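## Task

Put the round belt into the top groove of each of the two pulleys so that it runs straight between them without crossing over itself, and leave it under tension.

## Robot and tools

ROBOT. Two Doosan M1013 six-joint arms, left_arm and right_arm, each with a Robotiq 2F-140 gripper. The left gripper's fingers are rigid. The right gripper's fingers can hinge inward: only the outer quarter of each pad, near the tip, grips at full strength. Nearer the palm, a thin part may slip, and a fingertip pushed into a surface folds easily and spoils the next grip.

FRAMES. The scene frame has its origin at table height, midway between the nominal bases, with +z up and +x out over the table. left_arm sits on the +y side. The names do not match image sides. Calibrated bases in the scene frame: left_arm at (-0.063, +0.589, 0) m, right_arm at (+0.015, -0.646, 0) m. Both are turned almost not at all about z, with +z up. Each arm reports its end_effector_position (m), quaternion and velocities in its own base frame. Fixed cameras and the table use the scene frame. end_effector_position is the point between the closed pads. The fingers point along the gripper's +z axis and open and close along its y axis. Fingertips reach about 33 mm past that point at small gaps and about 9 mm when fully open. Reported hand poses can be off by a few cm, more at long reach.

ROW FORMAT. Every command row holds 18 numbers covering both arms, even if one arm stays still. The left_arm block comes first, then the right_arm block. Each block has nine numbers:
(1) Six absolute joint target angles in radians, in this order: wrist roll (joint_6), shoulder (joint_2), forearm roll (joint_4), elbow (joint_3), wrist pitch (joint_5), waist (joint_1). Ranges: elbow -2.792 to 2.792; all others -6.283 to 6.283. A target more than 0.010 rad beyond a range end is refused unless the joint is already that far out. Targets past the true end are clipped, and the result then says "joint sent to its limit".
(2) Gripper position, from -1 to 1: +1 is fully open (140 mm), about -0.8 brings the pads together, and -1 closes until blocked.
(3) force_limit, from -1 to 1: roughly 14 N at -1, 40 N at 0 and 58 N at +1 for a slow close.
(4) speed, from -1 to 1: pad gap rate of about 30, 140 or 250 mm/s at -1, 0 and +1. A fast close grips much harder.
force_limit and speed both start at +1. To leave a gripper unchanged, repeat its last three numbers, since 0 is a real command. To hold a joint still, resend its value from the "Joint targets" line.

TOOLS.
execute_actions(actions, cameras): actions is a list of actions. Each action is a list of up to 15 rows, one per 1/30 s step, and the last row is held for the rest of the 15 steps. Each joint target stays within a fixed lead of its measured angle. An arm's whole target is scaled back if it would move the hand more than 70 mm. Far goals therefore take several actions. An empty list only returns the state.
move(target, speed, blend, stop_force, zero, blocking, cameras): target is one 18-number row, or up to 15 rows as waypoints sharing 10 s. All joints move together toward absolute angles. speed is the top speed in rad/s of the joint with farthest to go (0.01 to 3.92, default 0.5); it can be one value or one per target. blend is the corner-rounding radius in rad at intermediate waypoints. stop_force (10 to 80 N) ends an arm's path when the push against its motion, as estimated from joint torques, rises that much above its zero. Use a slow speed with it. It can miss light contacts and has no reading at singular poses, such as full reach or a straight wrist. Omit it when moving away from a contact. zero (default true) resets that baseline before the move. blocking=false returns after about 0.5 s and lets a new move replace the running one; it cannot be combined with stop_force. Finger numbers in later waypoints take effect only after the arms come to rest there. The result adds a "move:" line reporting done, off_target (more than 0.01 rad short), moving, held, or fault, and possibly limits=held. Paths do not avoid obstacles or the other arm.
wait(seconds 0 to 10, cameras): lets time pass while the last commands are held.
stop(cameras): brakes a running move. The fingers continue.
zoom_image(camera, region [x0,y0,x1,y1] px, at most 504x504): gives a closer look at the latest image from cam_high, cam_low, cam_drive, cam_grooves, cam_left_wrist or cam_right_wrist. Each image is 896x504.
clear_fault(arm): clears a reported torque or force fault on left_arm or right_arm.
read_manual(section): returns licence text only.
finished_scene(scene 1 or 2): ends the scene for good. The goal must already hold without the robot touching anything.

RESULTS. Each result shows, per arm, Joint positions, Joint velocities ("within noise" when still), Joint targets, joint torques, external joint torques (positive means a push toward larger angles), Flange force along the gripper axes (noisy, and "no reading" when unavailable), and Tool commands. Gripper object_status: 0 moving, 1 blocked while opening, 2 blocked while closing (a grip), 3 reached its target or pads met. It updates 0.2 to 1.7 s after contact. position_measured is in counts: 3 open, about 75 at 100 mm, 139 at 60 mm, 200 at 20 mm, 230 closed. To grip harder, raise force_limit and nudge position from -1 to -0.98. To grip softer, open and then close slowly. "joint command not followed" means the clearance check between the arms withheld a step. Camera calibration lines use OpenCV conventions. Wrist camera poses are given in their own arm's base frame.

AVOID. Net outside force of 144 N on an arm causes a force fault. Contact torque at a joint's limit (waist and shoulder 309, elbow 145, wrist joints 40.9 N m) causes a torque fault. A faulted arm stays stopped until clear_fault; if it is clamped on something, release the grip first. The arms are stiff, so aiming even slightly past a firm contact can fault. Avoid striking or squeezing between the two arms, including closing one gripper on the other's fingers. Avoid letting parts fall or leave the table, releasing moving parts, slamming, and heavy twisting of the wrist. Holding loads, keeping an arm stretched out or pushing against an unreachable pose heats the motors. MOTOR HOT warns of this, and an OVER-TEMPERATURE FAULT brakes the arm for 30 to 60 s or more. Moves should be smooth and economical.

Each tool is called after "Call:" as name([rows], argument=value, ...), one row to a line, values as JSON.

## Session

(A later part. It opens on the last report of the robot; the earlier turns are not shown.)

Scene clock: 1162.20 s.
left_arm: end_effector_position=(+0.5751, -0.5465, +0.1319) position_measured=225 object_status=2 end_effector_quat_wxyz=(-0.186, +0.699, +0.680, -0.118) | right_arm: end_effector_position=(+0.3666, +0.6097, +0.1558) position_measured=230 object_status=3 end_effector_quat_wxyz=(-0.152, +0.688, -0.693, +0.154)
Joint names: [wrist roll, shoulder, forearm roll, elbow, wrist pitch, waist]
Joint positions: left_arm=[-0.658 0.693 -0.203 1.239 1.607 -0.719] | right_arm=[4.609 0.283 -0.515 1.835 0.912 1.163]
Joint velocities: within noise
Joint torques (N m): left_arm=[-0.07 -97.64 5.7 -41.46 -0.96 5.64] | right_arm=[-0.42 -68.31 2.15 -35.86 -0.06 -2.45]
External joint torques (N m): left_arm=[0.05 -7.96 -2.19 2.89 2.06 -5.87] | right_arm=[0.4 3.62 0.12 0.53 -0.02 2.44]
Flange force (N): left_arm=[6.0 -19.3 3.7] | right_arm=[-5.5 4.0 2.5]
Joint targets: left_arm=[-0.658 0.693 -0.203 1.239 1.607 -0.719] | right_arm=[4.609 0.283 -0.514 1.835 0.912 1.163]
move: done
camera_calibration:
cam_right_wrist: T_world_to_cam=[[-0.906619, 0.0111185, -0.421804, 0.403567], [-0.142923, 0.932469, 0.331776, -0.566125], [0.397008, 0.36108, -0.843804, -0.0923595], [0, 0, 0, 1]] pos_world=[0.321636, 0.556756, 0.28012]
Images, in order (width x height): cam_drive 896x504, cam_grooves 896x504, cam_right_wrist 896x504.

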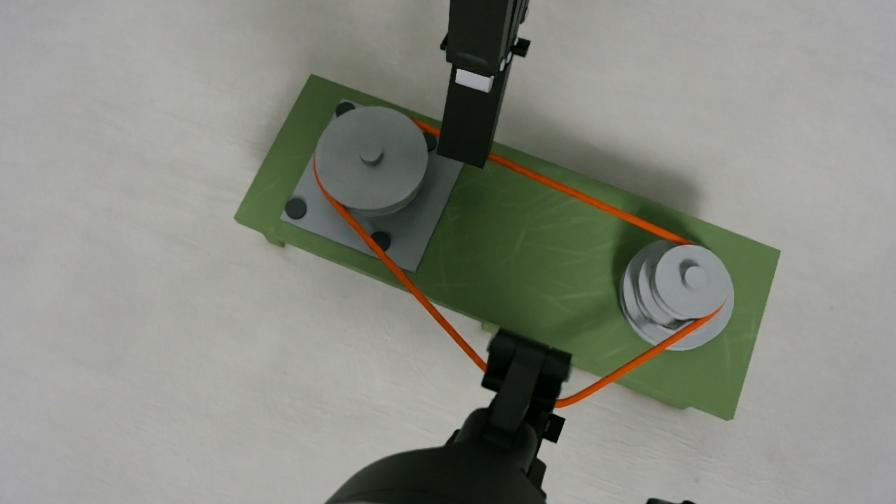

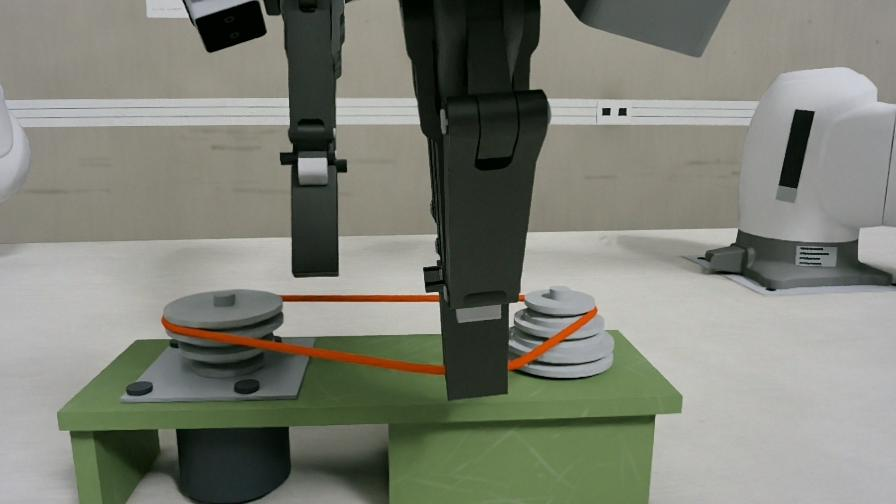

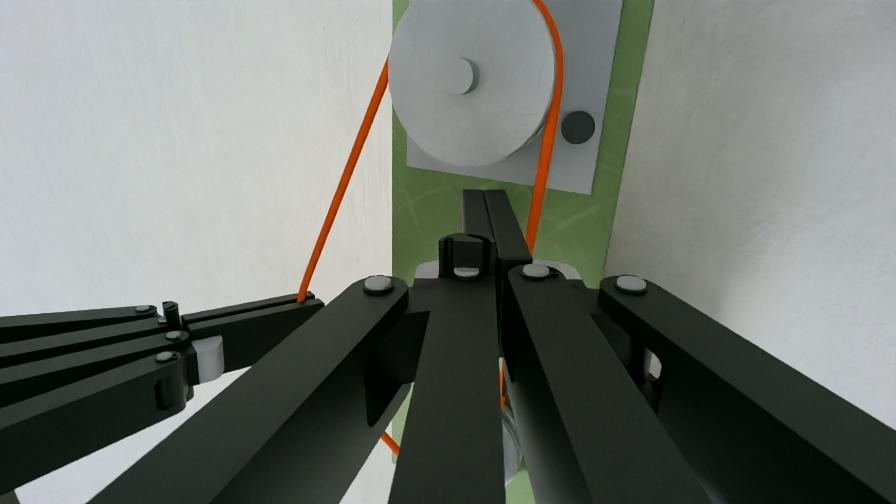

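Call:
move([
  [-0.6584, 0.6928, -0.2030, 1.2389, 1.6073, -0.7189, -1, -1, -1, 4.6003, 0.2854, -0.5138, 1.8314, 0.9094, 1.1544, -1, -1, -1],
  [-0.6584, 0.6928, -0.2030, 1.2389, 1.6073, -0.7189, -1, -1, -1, 4.6185, 0.3276, -0.5387, 1.8511, 0.8458, 1.1303, -1, -1, -1],
], speed=[0.05, 0.03], cameras=["cam_grooves", "cam_drive", "cam_right_wrist"])

Call:
zoom_image(camera="cam_grooves", region=[130, 260, 430, 400])

Call:
zoom_image(camera="cam_drive", region=[270, 70, 530, 260])

Scene clock: 1253.23 s.
left_arm: end_effector_position=(+0.5751, -0.5465, +0.1319) position_measured=225 object_status=2 end_effector_quat_wxyz=(-0.186, +0.699, +0.680, -0.118) | right_arm: end_effector_position=(+0.3902, +0.6091, +0.1189) position_measured=230 object_status=3 end_effector_quat_wxyz=(-0.153, +0.688, -0.693, +0.154)
Joint names: [wrist roll, shoulder, forearm roll, elbow, wrist pitch, waist]
Joint positions: left_arm=[-0.658 0.693 -0.203 1.239 1.607 -0.719] | right_arm=[4.619 0.328 -0.539 1.851 0.846 1.13]
Joint velocities: within noise
Joint torques (N m): left_arm=[0.02 -97.21 5.67 -41.68 -0.99 5.84] | right_arm=[-0.38 -71.1 2.09 -34.32 -0.06 -2.28]
External joint torques (N m): left_arm=[-0.04 -8.16 -2.16 3.31 2.09 -5.65] | right_arm=[0.36 4.02 0.07 0.61 -0.02 2.37]
Flange force (N): left_arm=[7.0 -20.1 4.4] | right_arm=[-5.6 4.0 3.4]
Joint targets: left_arm=[-0.658 0.693 -0.203 1.239 1.607 -0.719] | right_arm=[4.618 0.328 -0.539 1.851 0.846 1.130]
move: done
camera_calibration:
cam_right_wrist: T_world_to_cam=[[-0.906404, 0.0113148, -0.42226, 0.409194], [-0.142846, 0.932538, 0.331615, -0.550038], [0.397525, 0.360895, -0.84364, -0.132599], [0, 0, 0, 1]] pos_world=[0.345036, 0.556156, 0.243321]
Images, in order (width x height): cam_drive 896x504, cam_grooves 896x504, cam_right_wrist 896x504.

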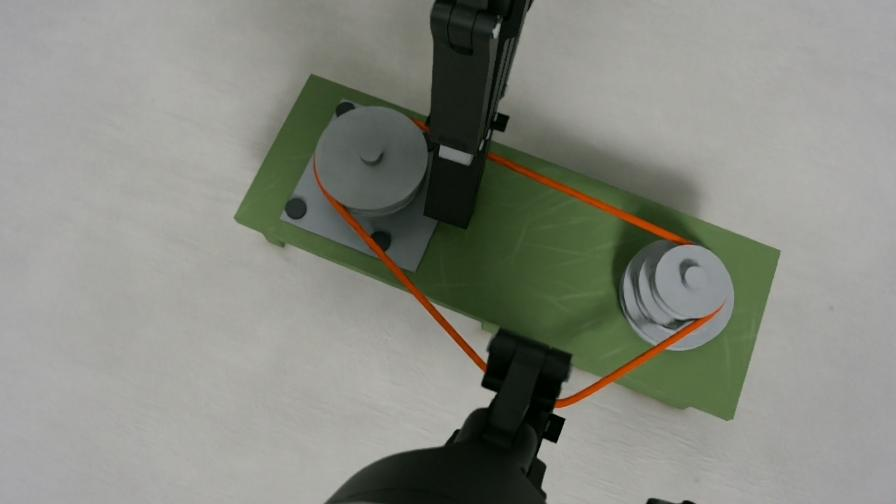

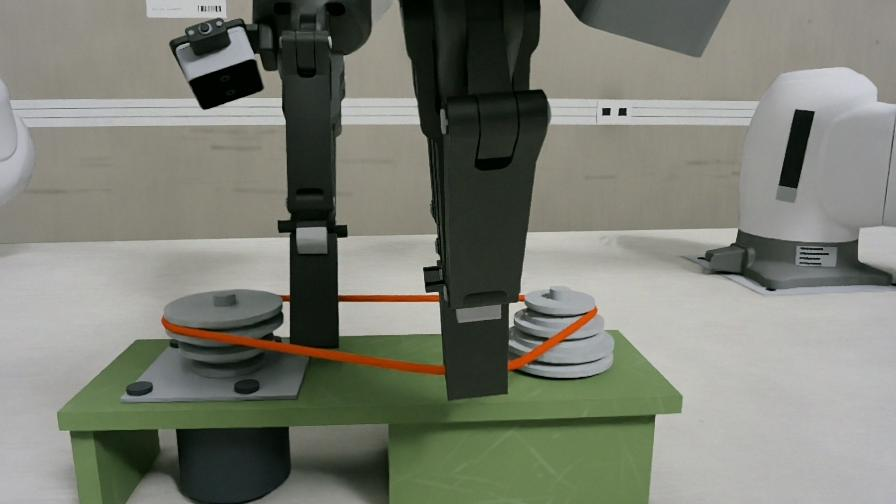

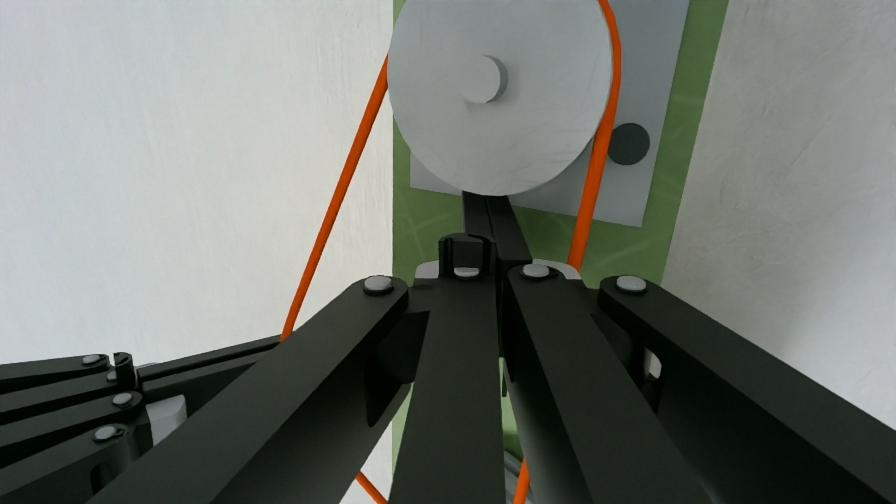

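Scaled by 1.680 from the camera's 896x504 image, which has a finer 1280x720 frame.

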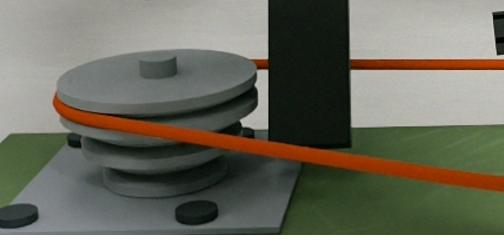

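Scaled by 1.938 from the camera's 896x504 image, which has a finer 1280x720 frame.

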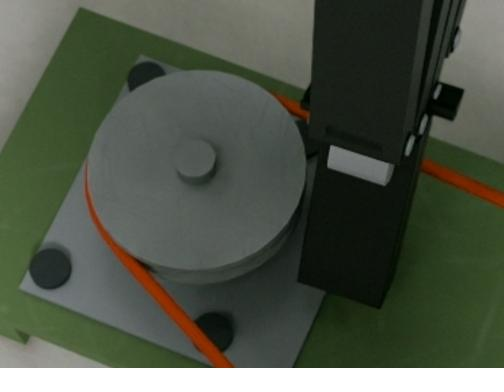

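Call:
move([
  [-0.6584, 0.6928, -0.2030, 1.2389, 1.6073, -0.7189, -1, -1, -1, 4.6179, 0.3237, -0.5393, 1.8565, 0.8437, 1.1285, -1, -1, -1],
  [-0.6384, 0.6740, -0.2290, 1.2715, 1.5747, -0.7174, -1, -1, -1, 4.6171, 0.3183, -0.5401, 1.8639, 0.8408, 1.1260, -1, -1, -1],
], speed=[0.01, 0.02], cameras=["cam_grooves", "cam_drive", "cam_left_wrist"])

Call:
zoom_image(camera="cam_grooves", region=[130, 260, 430, 400])

Call:
zoom_image(camera="cam_drive", region=[600, 200, 760, 390])

Scene clock: 1266.67 s.
left_arm: end_effector_position=(+0.5664, -0.5486, +0.1314) position_measured=225 object_status=2 end_effector_quat_wxyz=(-0.174, +0.702, +0.678, -0.132) | right_arm: end_effector_position=(+0.3900, +0.6021, +0.1192) position_measured=230 object_status=3 end_effector_quat_wxyz=(-0.153, +0.687, -0.693, +0.154)
Joint names: [wrist roll, shoulder, forearm roll, elbow, wrist pitch, waist]
Joint positions: left_arm=[-0.638 0.674 -0.229 1.272 1.575 -0.717] | right_arm=[4.617 0.318 -0.54 1.864 0.841 1.126]
Joint velocities: within noise
Joint torques (N m): left_arm=[0.05 -95.09 3.63 -40.34 -0.4 1.07] | right_arm=[-0.44 -74.62 1.52 -29.35 4.89 -6.43]
External joint torques (N m): left_arm=[-0.07 -8.4 -0.26 2.24 1.46 -1.63] | right_arm=[0.42 8.51 0.62 -4.23 -4.96 6.37]
Flange force (N): left_arm=[9.4 -15.9 2.0] | right_arm=[-19.3 5.1 11.3]
Joint targets: left_arm=[-0.638 0.674 -0.229 1.271 1.575 -0.717] | right_arm=[4.617 0.318 -0.540 1.864 0.841 1.126]
move: done
camera_calibration:
cam_left_wrist: T_world_to_cam=[[0.906455, -0.0269869, -0.42144, -0.464783], [0.0882463, -0.96382, 0.251523, -0.606603], [-0.41298, -0.265185, -0.871278, 0.345267], [0, 0, 0, 1]] pos_world=[0.617424, -0.50564, 0.25752]
Images, in order (width x height): cam_drive 896x504, cam_grooves 896x504, cam_left_wrist 896x504.

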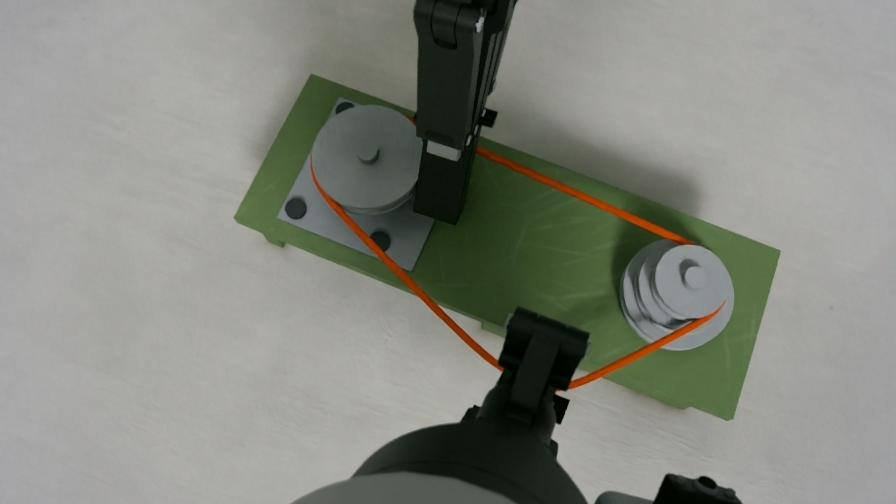

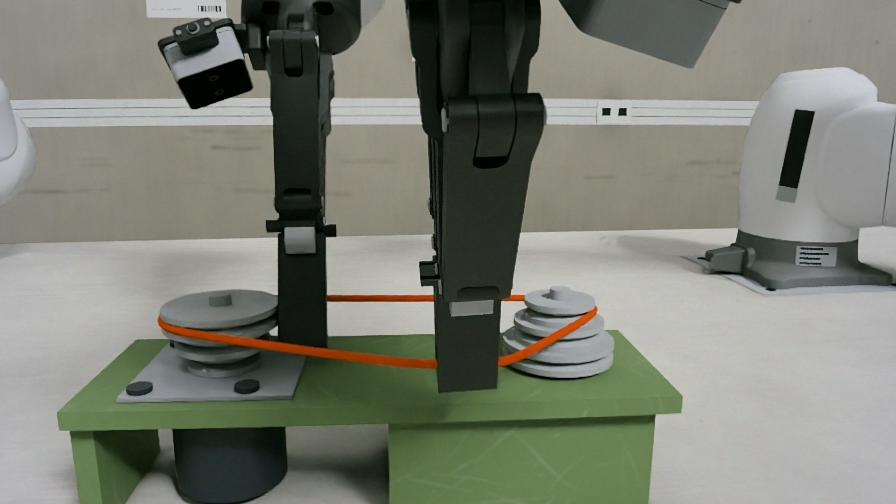

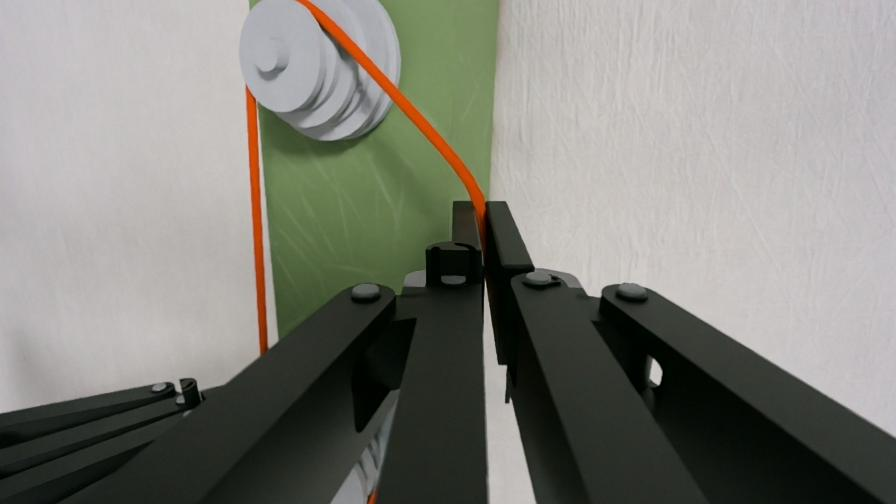

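Scaled by 1.680 from the camera's 896x504 image, which has a finer 1280x720 frame.

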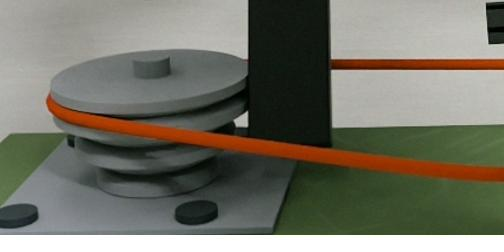

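Scaled by 2.653 from the camera's 896x504 image, which has a finer 1280x720 frame.

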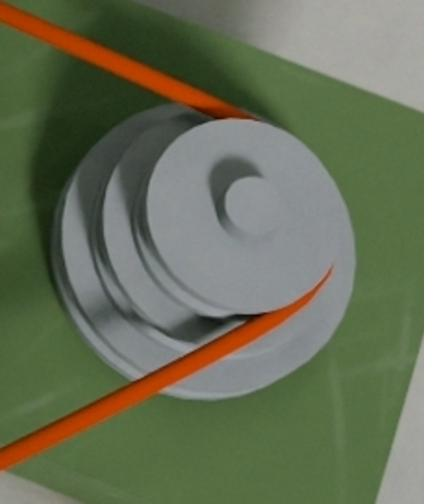

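Call:
move(target=[-0.6103, 0.6477, -0.2654, 1.3170, 1.5291, -0.7153, -1, -1, -1, 4.6157, 0.3085, -0.5416, 1.8774, 0.8355, 1.1215, -1, -1, -1], speed=0.015, cameras=["cam_grooves", "cam_drive", "cam_left_wrist"])

Call:
zoom_image(camera="cam_grooves", region=[130, 260, 430, 400])

Call:
zoom_image(camera="cam_drive", region=[600, 200, 760, 390])

Scene clock: 1280.43 s.
left_arm: end_effector_position=(+0.5543, -0.5513, +0.1310) position_measured=225 object_status=2 end_effector_quat_wxyz=(-0.157, +0.706, +0.674, -0.149) | right_arm: end_effector_position=(+0.3897, +0.5948, +0.1194) position_measured=230 object_status=3 end_effector_quat_wxyz=(-0.153, +0.687, -0.693, +0.154)
Joint names: [wrist roll, shoulder, forearm roll, elbow, wrist pitch, waist]
Joint positions: left_arm=[-0.61 0.648 -0.265 1.317 1.529 -0.715] | right_arm=[4.616 0.308 -0.542 1.877 0.835 1.121]
Joint velocities: within noise
Joint torques (N m): left_arm=[-0.13 -92.9 2.85 -40.73 -0.92 0.58] | right_arm=[-0.42 -72.41 2.12 -27.82 5.2 -5.29]
External joint torques (N m): left_arm=[0.11 -8.26 0.39 2.81 1.91 -0.9] | right_arm=[0.4 7.16 0.02 -5.84 -5.28 5.36]
Flange force (N): left_arm=[10.5 -15.8 1.2] | right_arm=[-19.5 2.7 10.7]
Joint targets: left_arm=[-0.610 0.648 -0.265 1.317 1.529 -0.715] | right_arm=[4.616 0.308 -0.542 1.877 0.836 1.121]
move: done
camera_calibration:
cam_left_wrist: T_world_to_cam=[[0.905759, -0.0477528, -0.421094, -0.465205], [0.0892982, -0.949817, 0.299788, -0.607288], [-0.414279, -0.309139, -0.856041, 0.313629], [0, 0, 0, 1]] pos_world=[0.605523, -0.502073, 0.254642]
Images, in order (width x height): cam_drive 896x504, cam_grooves 896x504, cam_left_wrist 896x504.

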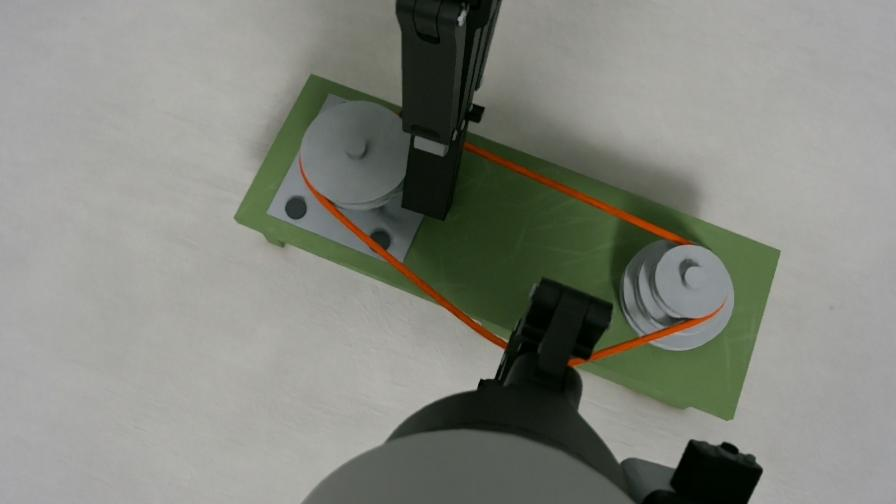

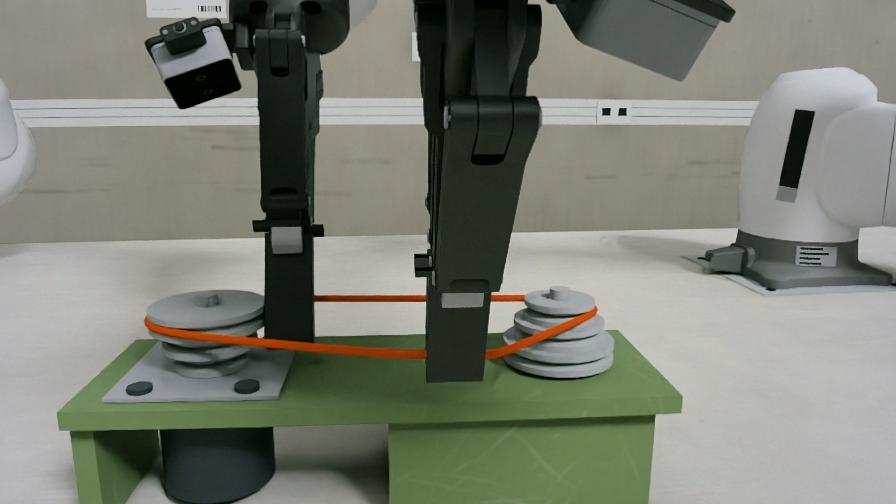

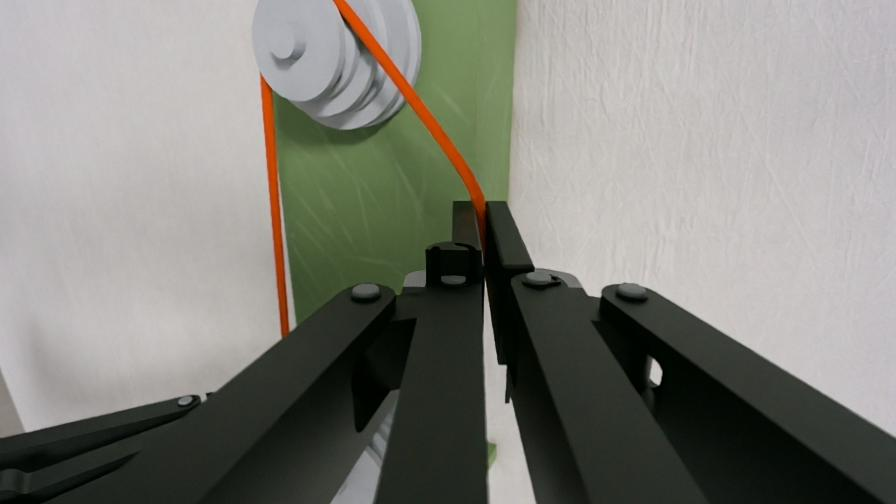

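Scaled by 1.680 from the camera's 896x504 image, which has a finer 1280x720 frame.

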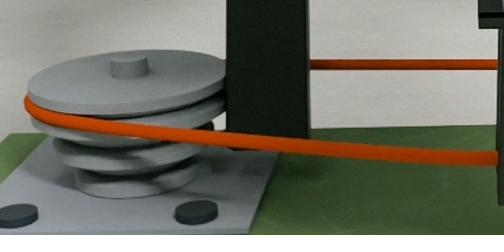

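Scaled by 2.653 from the camera's 896x504 image, which has a finer 1280x720 frame.

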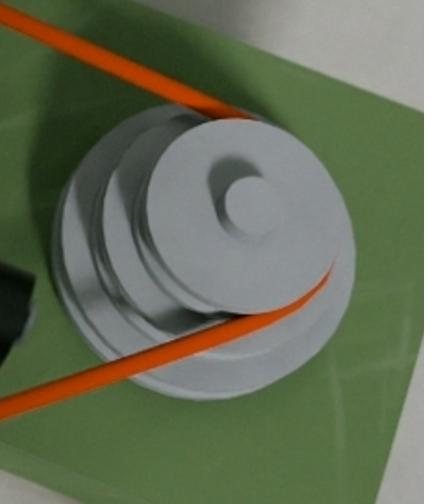

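Call:
move(target=[-0.6198, 0.6336, -0.2703, 1.3413, 1.5160, -0.7290, -1, -1, -1, 4.6147, 0.3020, -0.5426, 1.8864, 0.8320, 1.1185, -1, -1, -1], speed=0.01, cameras=["cam_grooves", "cam_drive", "cam_left_wrist"])

Call:
zoom_image(camera="cam_grooves", region=[130, 260, 430, 400])

Call:
zoom_image(camera="cam_grooves", region=[420, 260, 640, 400])

Scene clock: 1292.37 s.
left_arm: end_effector_position=(+0.5397, -0.5546, +0.1310) position_measured=225 object_status=2 end_effector_quat_wxyz=(-0.157, +0.706, +0.674, -0.149) | right_arm: end_effector_position=(+0.3894, +0.5899, +0.1194) position_measured=230 object_status=3 end_effector_quat_wxyz=(-0.153, +0.687, -0.693, +0.154)
Joint names: [wrist roll, shoulder, forearm roll, elbow, wrist pitch, waist]
Joint positions: left_arm=[-0.62 0.634 -0.27 1.341 1.516 -0.729] | right_arm=[4.615 0.302 -0.543 1.886 0.832 1.118]
Joint velocities: within noise
Joint torques (N m): left_arm=[0.04 -92.19 2.44 -39.92 -0.36 0.25] | right_arm=[-0.38 -68.29 2.41 -26.75 4.4 -5.6]
External joint torques (N m): left_arm=[-0.06 -7.82 0.77 2.09 1.35 -0.39] | right_arm=[0.35 4.22 -0.28 -6.62 -4.48 5.6]
Flange force (N): left_arm=[9.7 -13.7 0.5] | right_arm=[-17.9 2.2 6.0]
Joint targets: left_arm=[-0.620 0.634 -0.270 1.341 1.516 -0.729] | right_arm=[4.615 0.302 -0.543 1.886 0.832 1.119]
move: done
camera_calibration:
cam_left_wrist: T_world_to_cam=[[0.905713, -0.0476958, -0.421199, -0.452056], [0.0893748, -0.949825, 0.299741, -0.609156], [-0.414361, -0.309124, -0.856006, 0.306607], [0, 0, 0, 1]] pos_world=[0.590923, -0.505373, 0.254641]
Images, in order (width x height): cam_drive 896x504, cam_grooves 896x504, cam_left_wrist 896x504.

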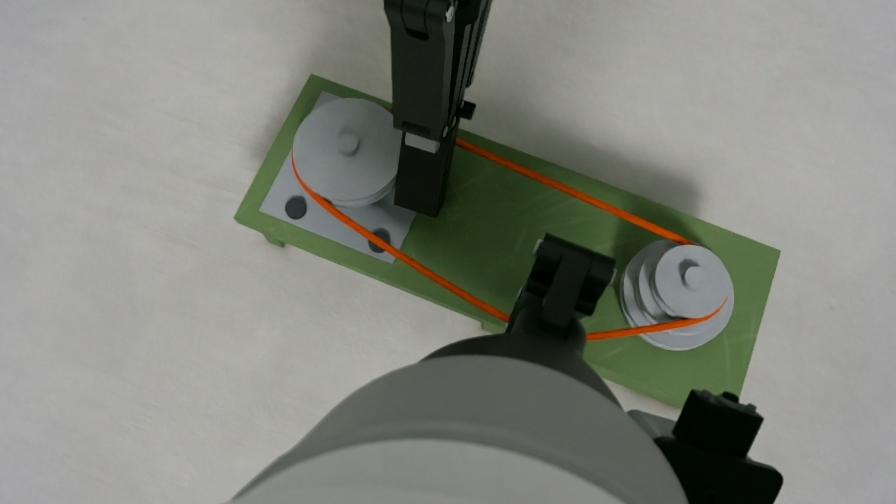

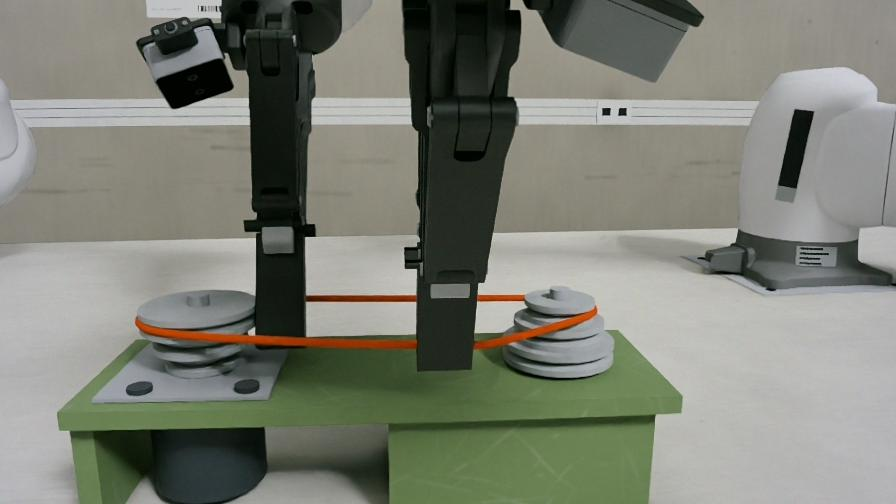

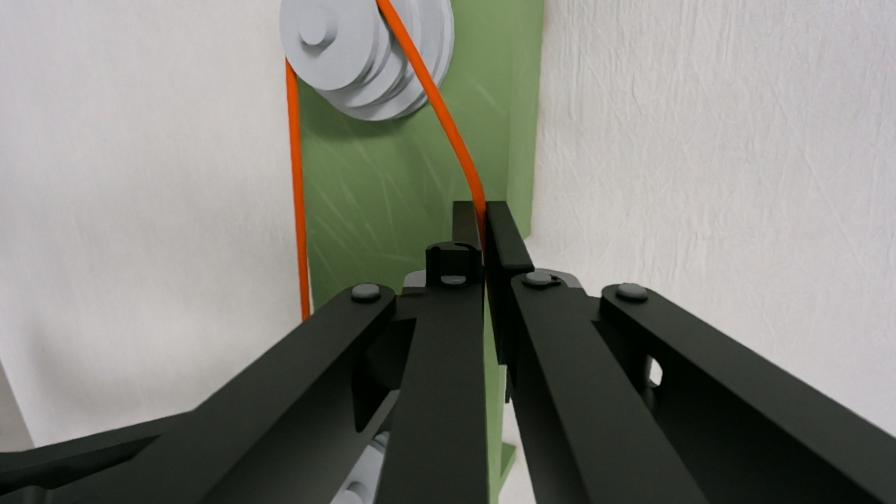

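Scaled by 1.680 from the camera's 896x504 image, which has a finer 1280x720 frame.

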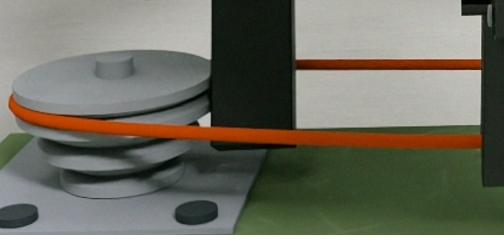

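Scaled by 2.291 from the camera's 896x504 image, which has a finer 1280x720 frame.

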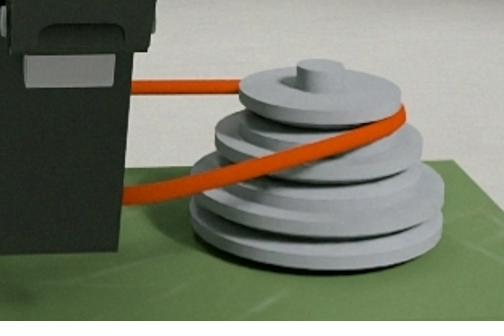

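Call:
move(target=[-0.6263, 0.6233, -0.2729, 1.3535, 1.5120, -0.7363, -1, -1, -1, 4.6144, 0.2997, -0.5430, 1.8896, 0.8307, 1.1174, -1, -1, -1], speed=0.01, cameras=["cam_grooves", "cam_drive", "cam_left_wrist"])

Call:
zoom_image(camera="cam_grooves", region=[120, 260, 420, 400])

Call:
zoom_image(camera="cam_grooves", region=[420, 260, 640, 400])

Scene clock: 1334.83 s.
left_arm: end_effector_position=(+0.5315, -0.5559, +0.1337) position_measured=225 object_status=2 end_effector_quat_wxyz=(-0.156, +0.706, +0.674, -0.149) | right_arm: end_effector_position=(+0.3893, +0.5882, +0.1194) position_measured=230 object_status=3 end_effector_quat_wxyz=(-0.153, +0.687, -0.693, +0.154)
Joint names: [wrist roll, shoulder, forearm roll, elbow, wrist pitch, waist]
Joint positions: left_arm=[-0.626 0.623 -0.273 1.354 1.512 -0.736] | right_arm=[4.614 0.3 -0.543 1.89 0.831 1.117]
Joint velocities: within noise
Joint torques (N m): left_arm=[0.03 -91.33 2.39 -39.74 -0.14 0.18] | right_arm=[-0.38 -68.09 2.26 -27.63 3.97 -5.25]
External joint torques (N m): left_arm=[-0.05 -7.62 0.83 2.09 1.12 0.24] | right_arm=[0.36 4.23 -0.12 -5.77 -4.06 5.26]
Flange force (N): left_arm=[10.2 -13.0 0.7] | right_arm=[-16.5 2.5 5.8]
Joint targets: left_arm=[-0.626 0.623 -0.273 1.353 1.512 -0.736] | right_arm=[4.614 0.300 -0.543 1.890 0.831 1.117]
move: done
camera_calibration:
cam_left_wrist: T_world_to_cam=[[0.905885, -0.0471545, -0.420891, -0.443417], [0.0898255, -0.949783, 0.299741, -0.610738], [-0.413889, -0.309337, -0.856158, 0.304861], [0, 0, 0, 1]] pos_world=[0.582724, -0.506673, 0.257442]
Images, in order (width x height): cam_drive 896x504, cam_grooves 896x504, cam_left_wrist 896x504.

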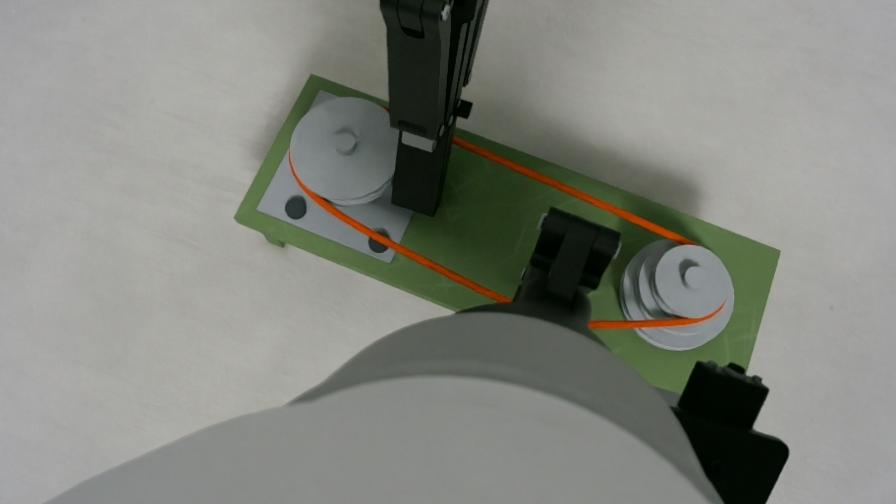

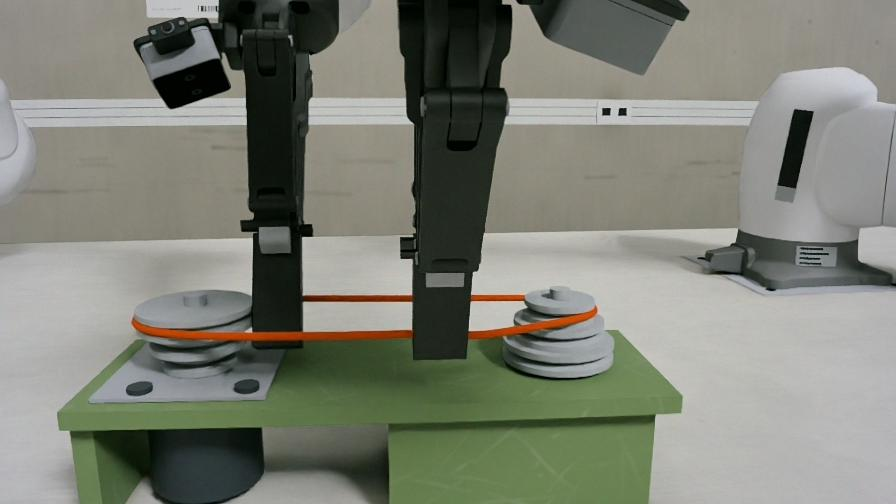

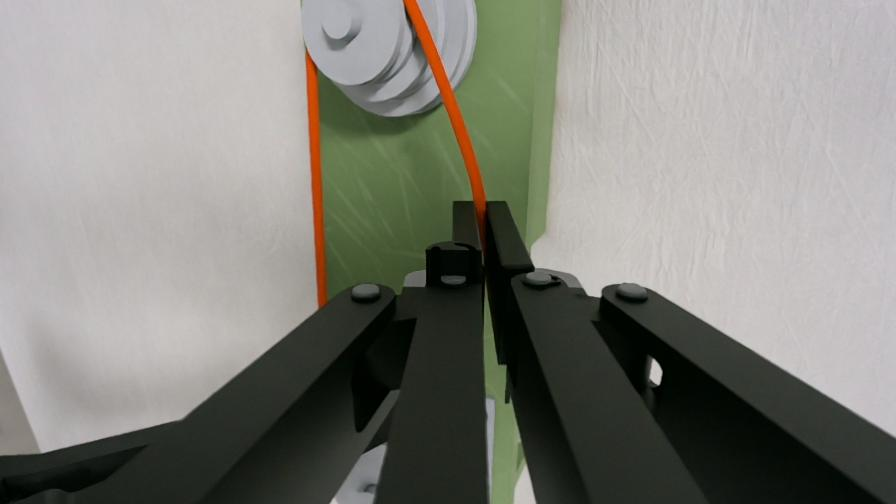

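Scaled by 1.680 from the camera's 896x504 image, which has a finer 1280x720 frame.

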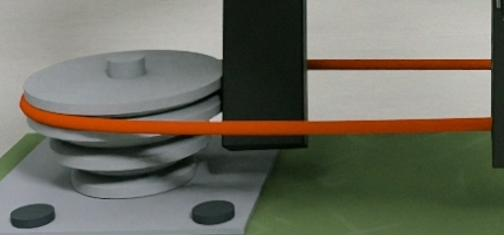

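Scaled by 2.291 from the camera's 896x504 image, which has a finer 1280x720 frame.

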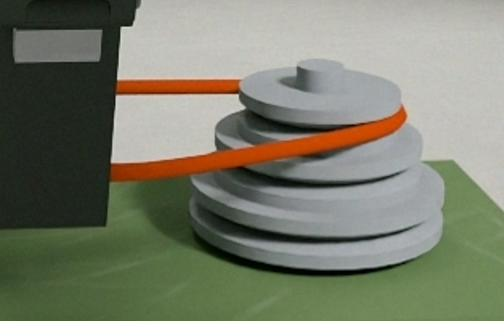

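Call:
move(target=[-0.6325, 0.6103, -0.2760, 1.3716, 1.5051, -0.7452, -1, -1, -1, 4.6141, 0.2977, -0.5433, 1.8923, 0.8297, 1.1165, -1, -1, -1], speed=0.01, cameras=["cam_grooves", "cam_drive", "cam_left_wrist"])

Call:
zoom_image(camera="cam_grooves", region=[120, 260, 420, 400])

Call:
zoom_image(camera="cam_grooves", region=[420, 260, 640, 400])

Scene clock: 1343.63 s.
left_arm: end_effector_position=(+0.5208, -0.5566, +0.1358) position_measured=225 object_status=2 end_effector_quat_wxyz=(-0.157, +0.706, +0.674, -0.149) | right_arm: end_effector_position=(+0.3893, +0.5867, +0.1195) position_measured=230 object_status=3 end_effector_quat_wxyz=(-0.153, +0.687, -0.693, +0.154)
Joint names: [wrist roll, shoulder, forearm roll, elbow, wrist pitch, waist]
Joint positions: left_arm=[-0.633 0.61 -0.276 1.372 1.505 -0.745] | right_arm=[4.614 0.298 -0.543 1.892 0.83 1.116]
Joint velocities: within noise
Joint torques (N m): left_arm=[-0.04 -90.78 2.35 -38.6 0.17 0.25] | right_arm=[-0.41 -69.46 1.93 -29.06 3.57 -5.1]
External joint torques (N m): left_arm=[0.02 -6.99 0.84 0.99 0.81 -0.33] | right_arm=[0.39 5.45 0.2 -4.32 -3.65 5.16]
Flange force (N): left_arm=[7.7 -10.8 -0.4] | right_arm=[-15.7 3.5 7.0]
Joint targets: left_arm=[-0.632 0.610 -0.276 1.372 1.505 -0.745] | right_arm=[4.614 0.298 -0.543 1.892 0.830 1.117]
move: done
camera_calibration:
cam_left_wrist: T_world_to_cam=[[0.905774, -0.0474658, -0.421095, -0.432957], [0.0895855, -0.949799, 0.299759, -0.610918], [-0.414184, -0.309238, -0.856051, 0.302119], [0, 0, 0, 1]] pos_world=[0.572023, -0.507373, 0.259442]
Images, in order (width x height): cam_drive 896x504, cam_grooves 896x504, cam_left_wrist 896x504.

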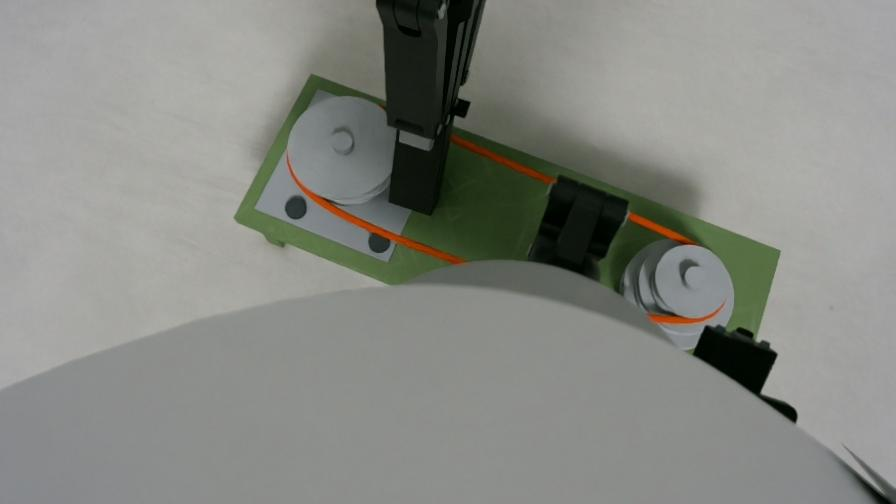

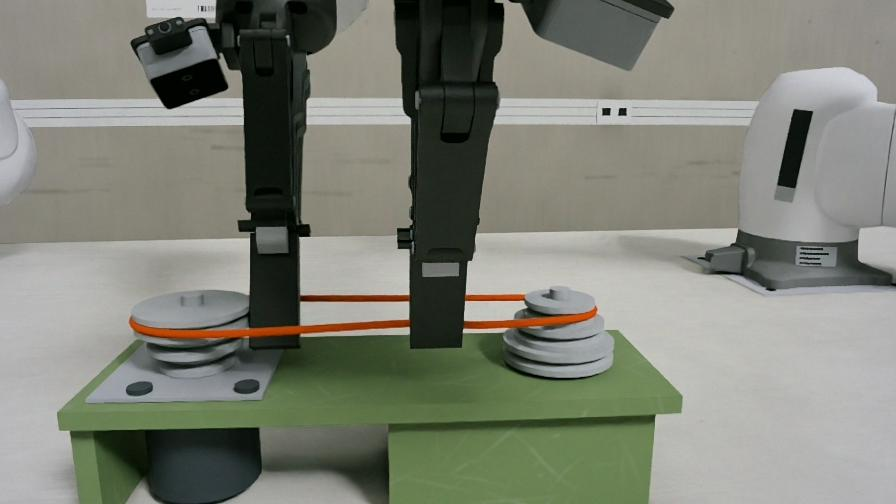

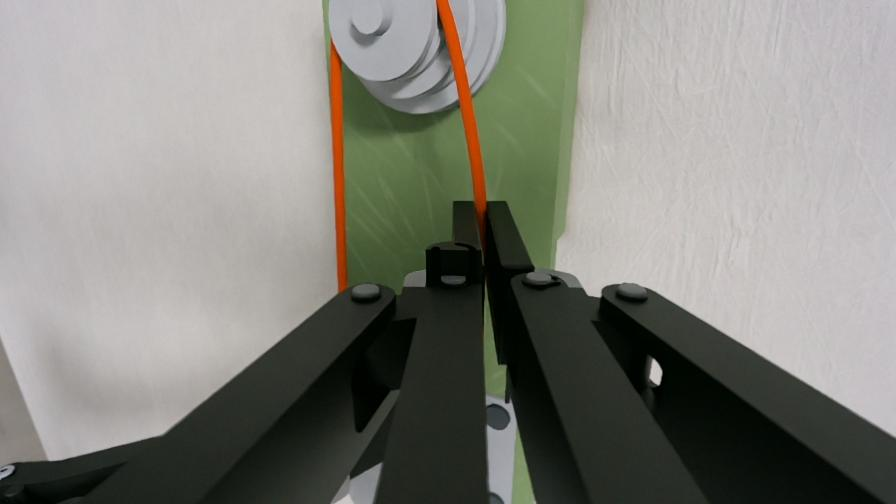

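Scaled by 1.680 from the camera's 896x504 image, which has a finer 1280x720 frame.

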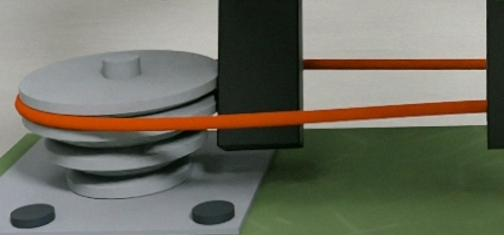

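Scaled by 2.291 from the camera's 896x504 image, which has a finer 1280x720 frame.

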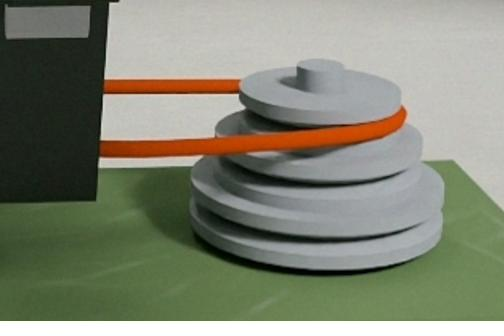

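Call:
move(target=[-0.6379, 0.5984, -0.2791, 1.3915, 1.4953, -0.7540, -1, -1, -1, 4.6139, 0.2961, -0.5435, 1.8945, 0.8289, 1.1158, -1, -1, -1], speed=0.01, cameras=["cam_grooves", "cam_drive", "cam_left_wrist"])

Call:
zoom_image(camera="cam_grooves", region=[120, 260, 420, 400])

Call:
zoom_image(camera="cam_grooves", region=[420, 260, 640, 400])

Scene clock: 1354.37 s.
left_arm: end_effector_position=(+0.5100, -0.5570, +0.1359) position_measured=225 object_status=2 end_effector_quat_wxyz=(-0.157, +0.706, +0.674, -0.149) | right_arm: end_effector_position=(+0.3892, +0.5855, +0.1195) position_measured=230 object_status=3 end_effector_quat_wxyz=(-0.153, +0.687, -0.693, +0.154)
Joint names: [wrist roll, shoulder, forearm roll, elbow, wrist pitch, waist]
Joint positions: left_arm=[-0.638 0.598 -0.279 1.392 1.495 -0.754] | right_arm=[4.614 0.296 -0.544 1.895 0.829 1.116]
Joint velocities: within noise
Joint torques (N m): left_arm=[-0.1 -88.63 2.2 -38.42 0.28 -0.55] | right_arm=[-0.44 -67.86 2.14 -28.17 3.61 -5.22]
External joint torques (N m): left_arm=[0.08 -7.76 0.94 1.07 0.69 0.13] | right_arm=[0.42 4.46 -0.01 -5.21 -3.69 5.15]
Flange force (N): left_arm=[9.1 -11.5 -0.5] | right_arm=[-16.0 2.9 5.7]
Joint targets: left_arm=[-0.638 0.598 -0.279 1.391 1.495 -0.754] | right_arm=[4.614 0.296 -0.543 1.895 0.829 1.116]
move: done
camera_calibration:
cam_left_wrist: T_world_to_cam=[[0.905751, -0.0476675, -0.421122, -0.42332], [0.089379, -0.949822, 0.299749, -0.610167], [-0.414279, -0.309137, -0.856041, 0.297782], [0, 0, 0, 1]] pos_world=[0.561323, -0.507673, 0.259542]
Images, in order (width x height): cam_drive 896x504, cam_grooves 896x504, cam_left_wrist 896x504.

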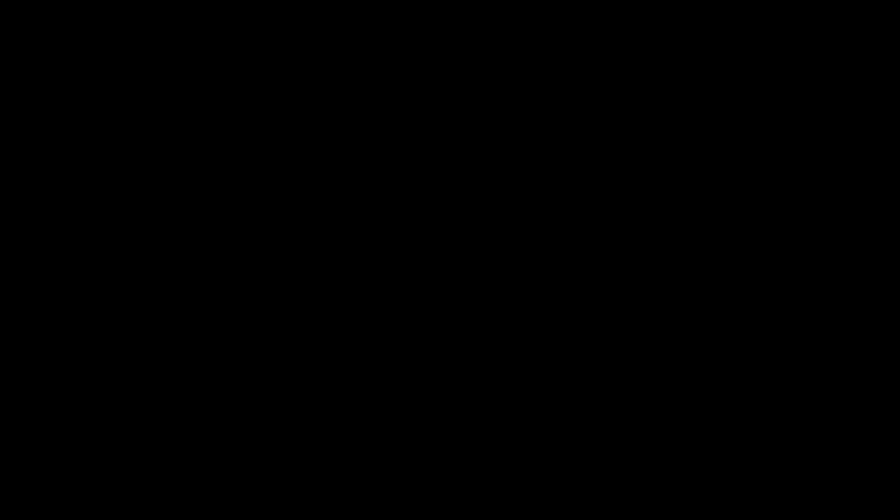

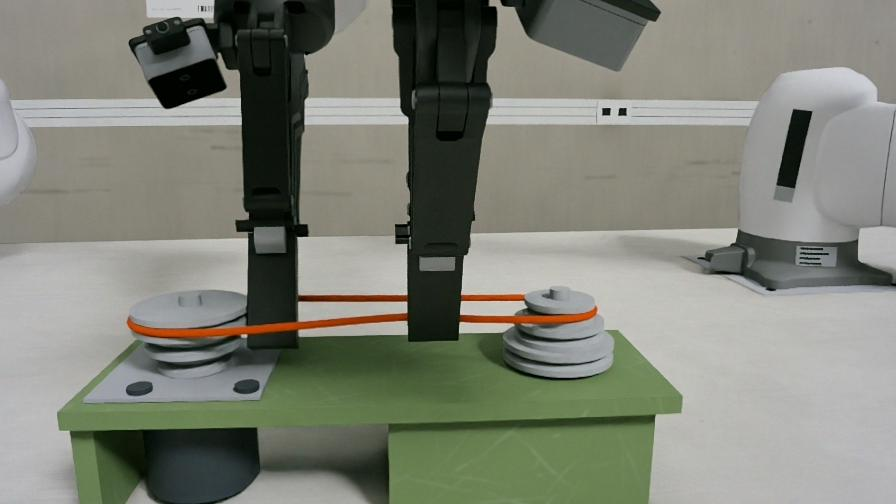

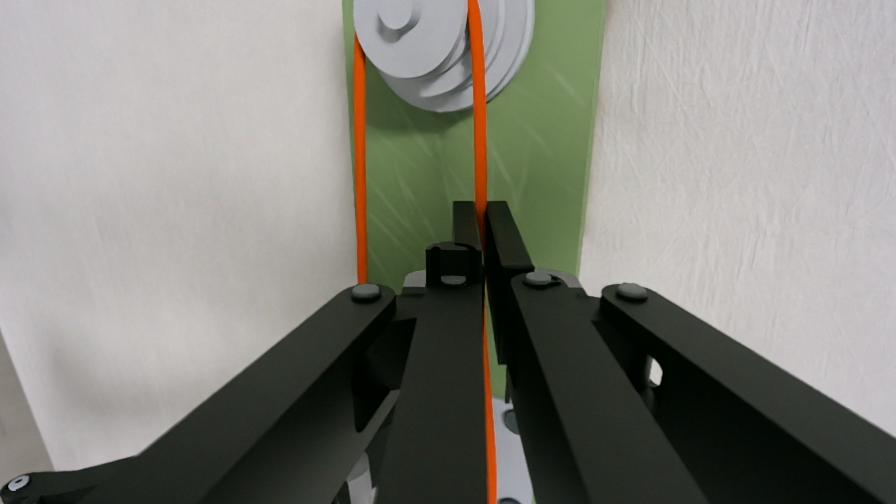

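Scaled by 1.680 from the camera's 896x504 image, which has a finer 1280x720 frame.

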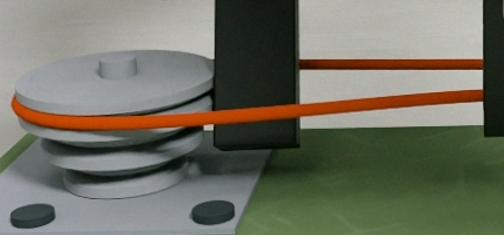

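Scaled by 2.291 from the camera's 896x504 image, which has a finer 1280x720 frame.

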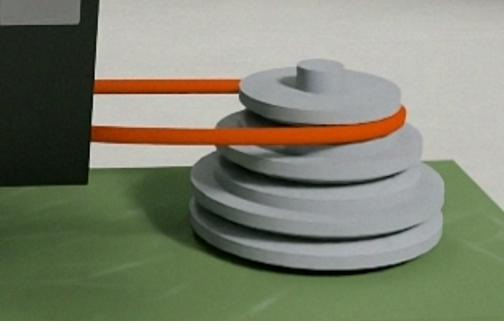

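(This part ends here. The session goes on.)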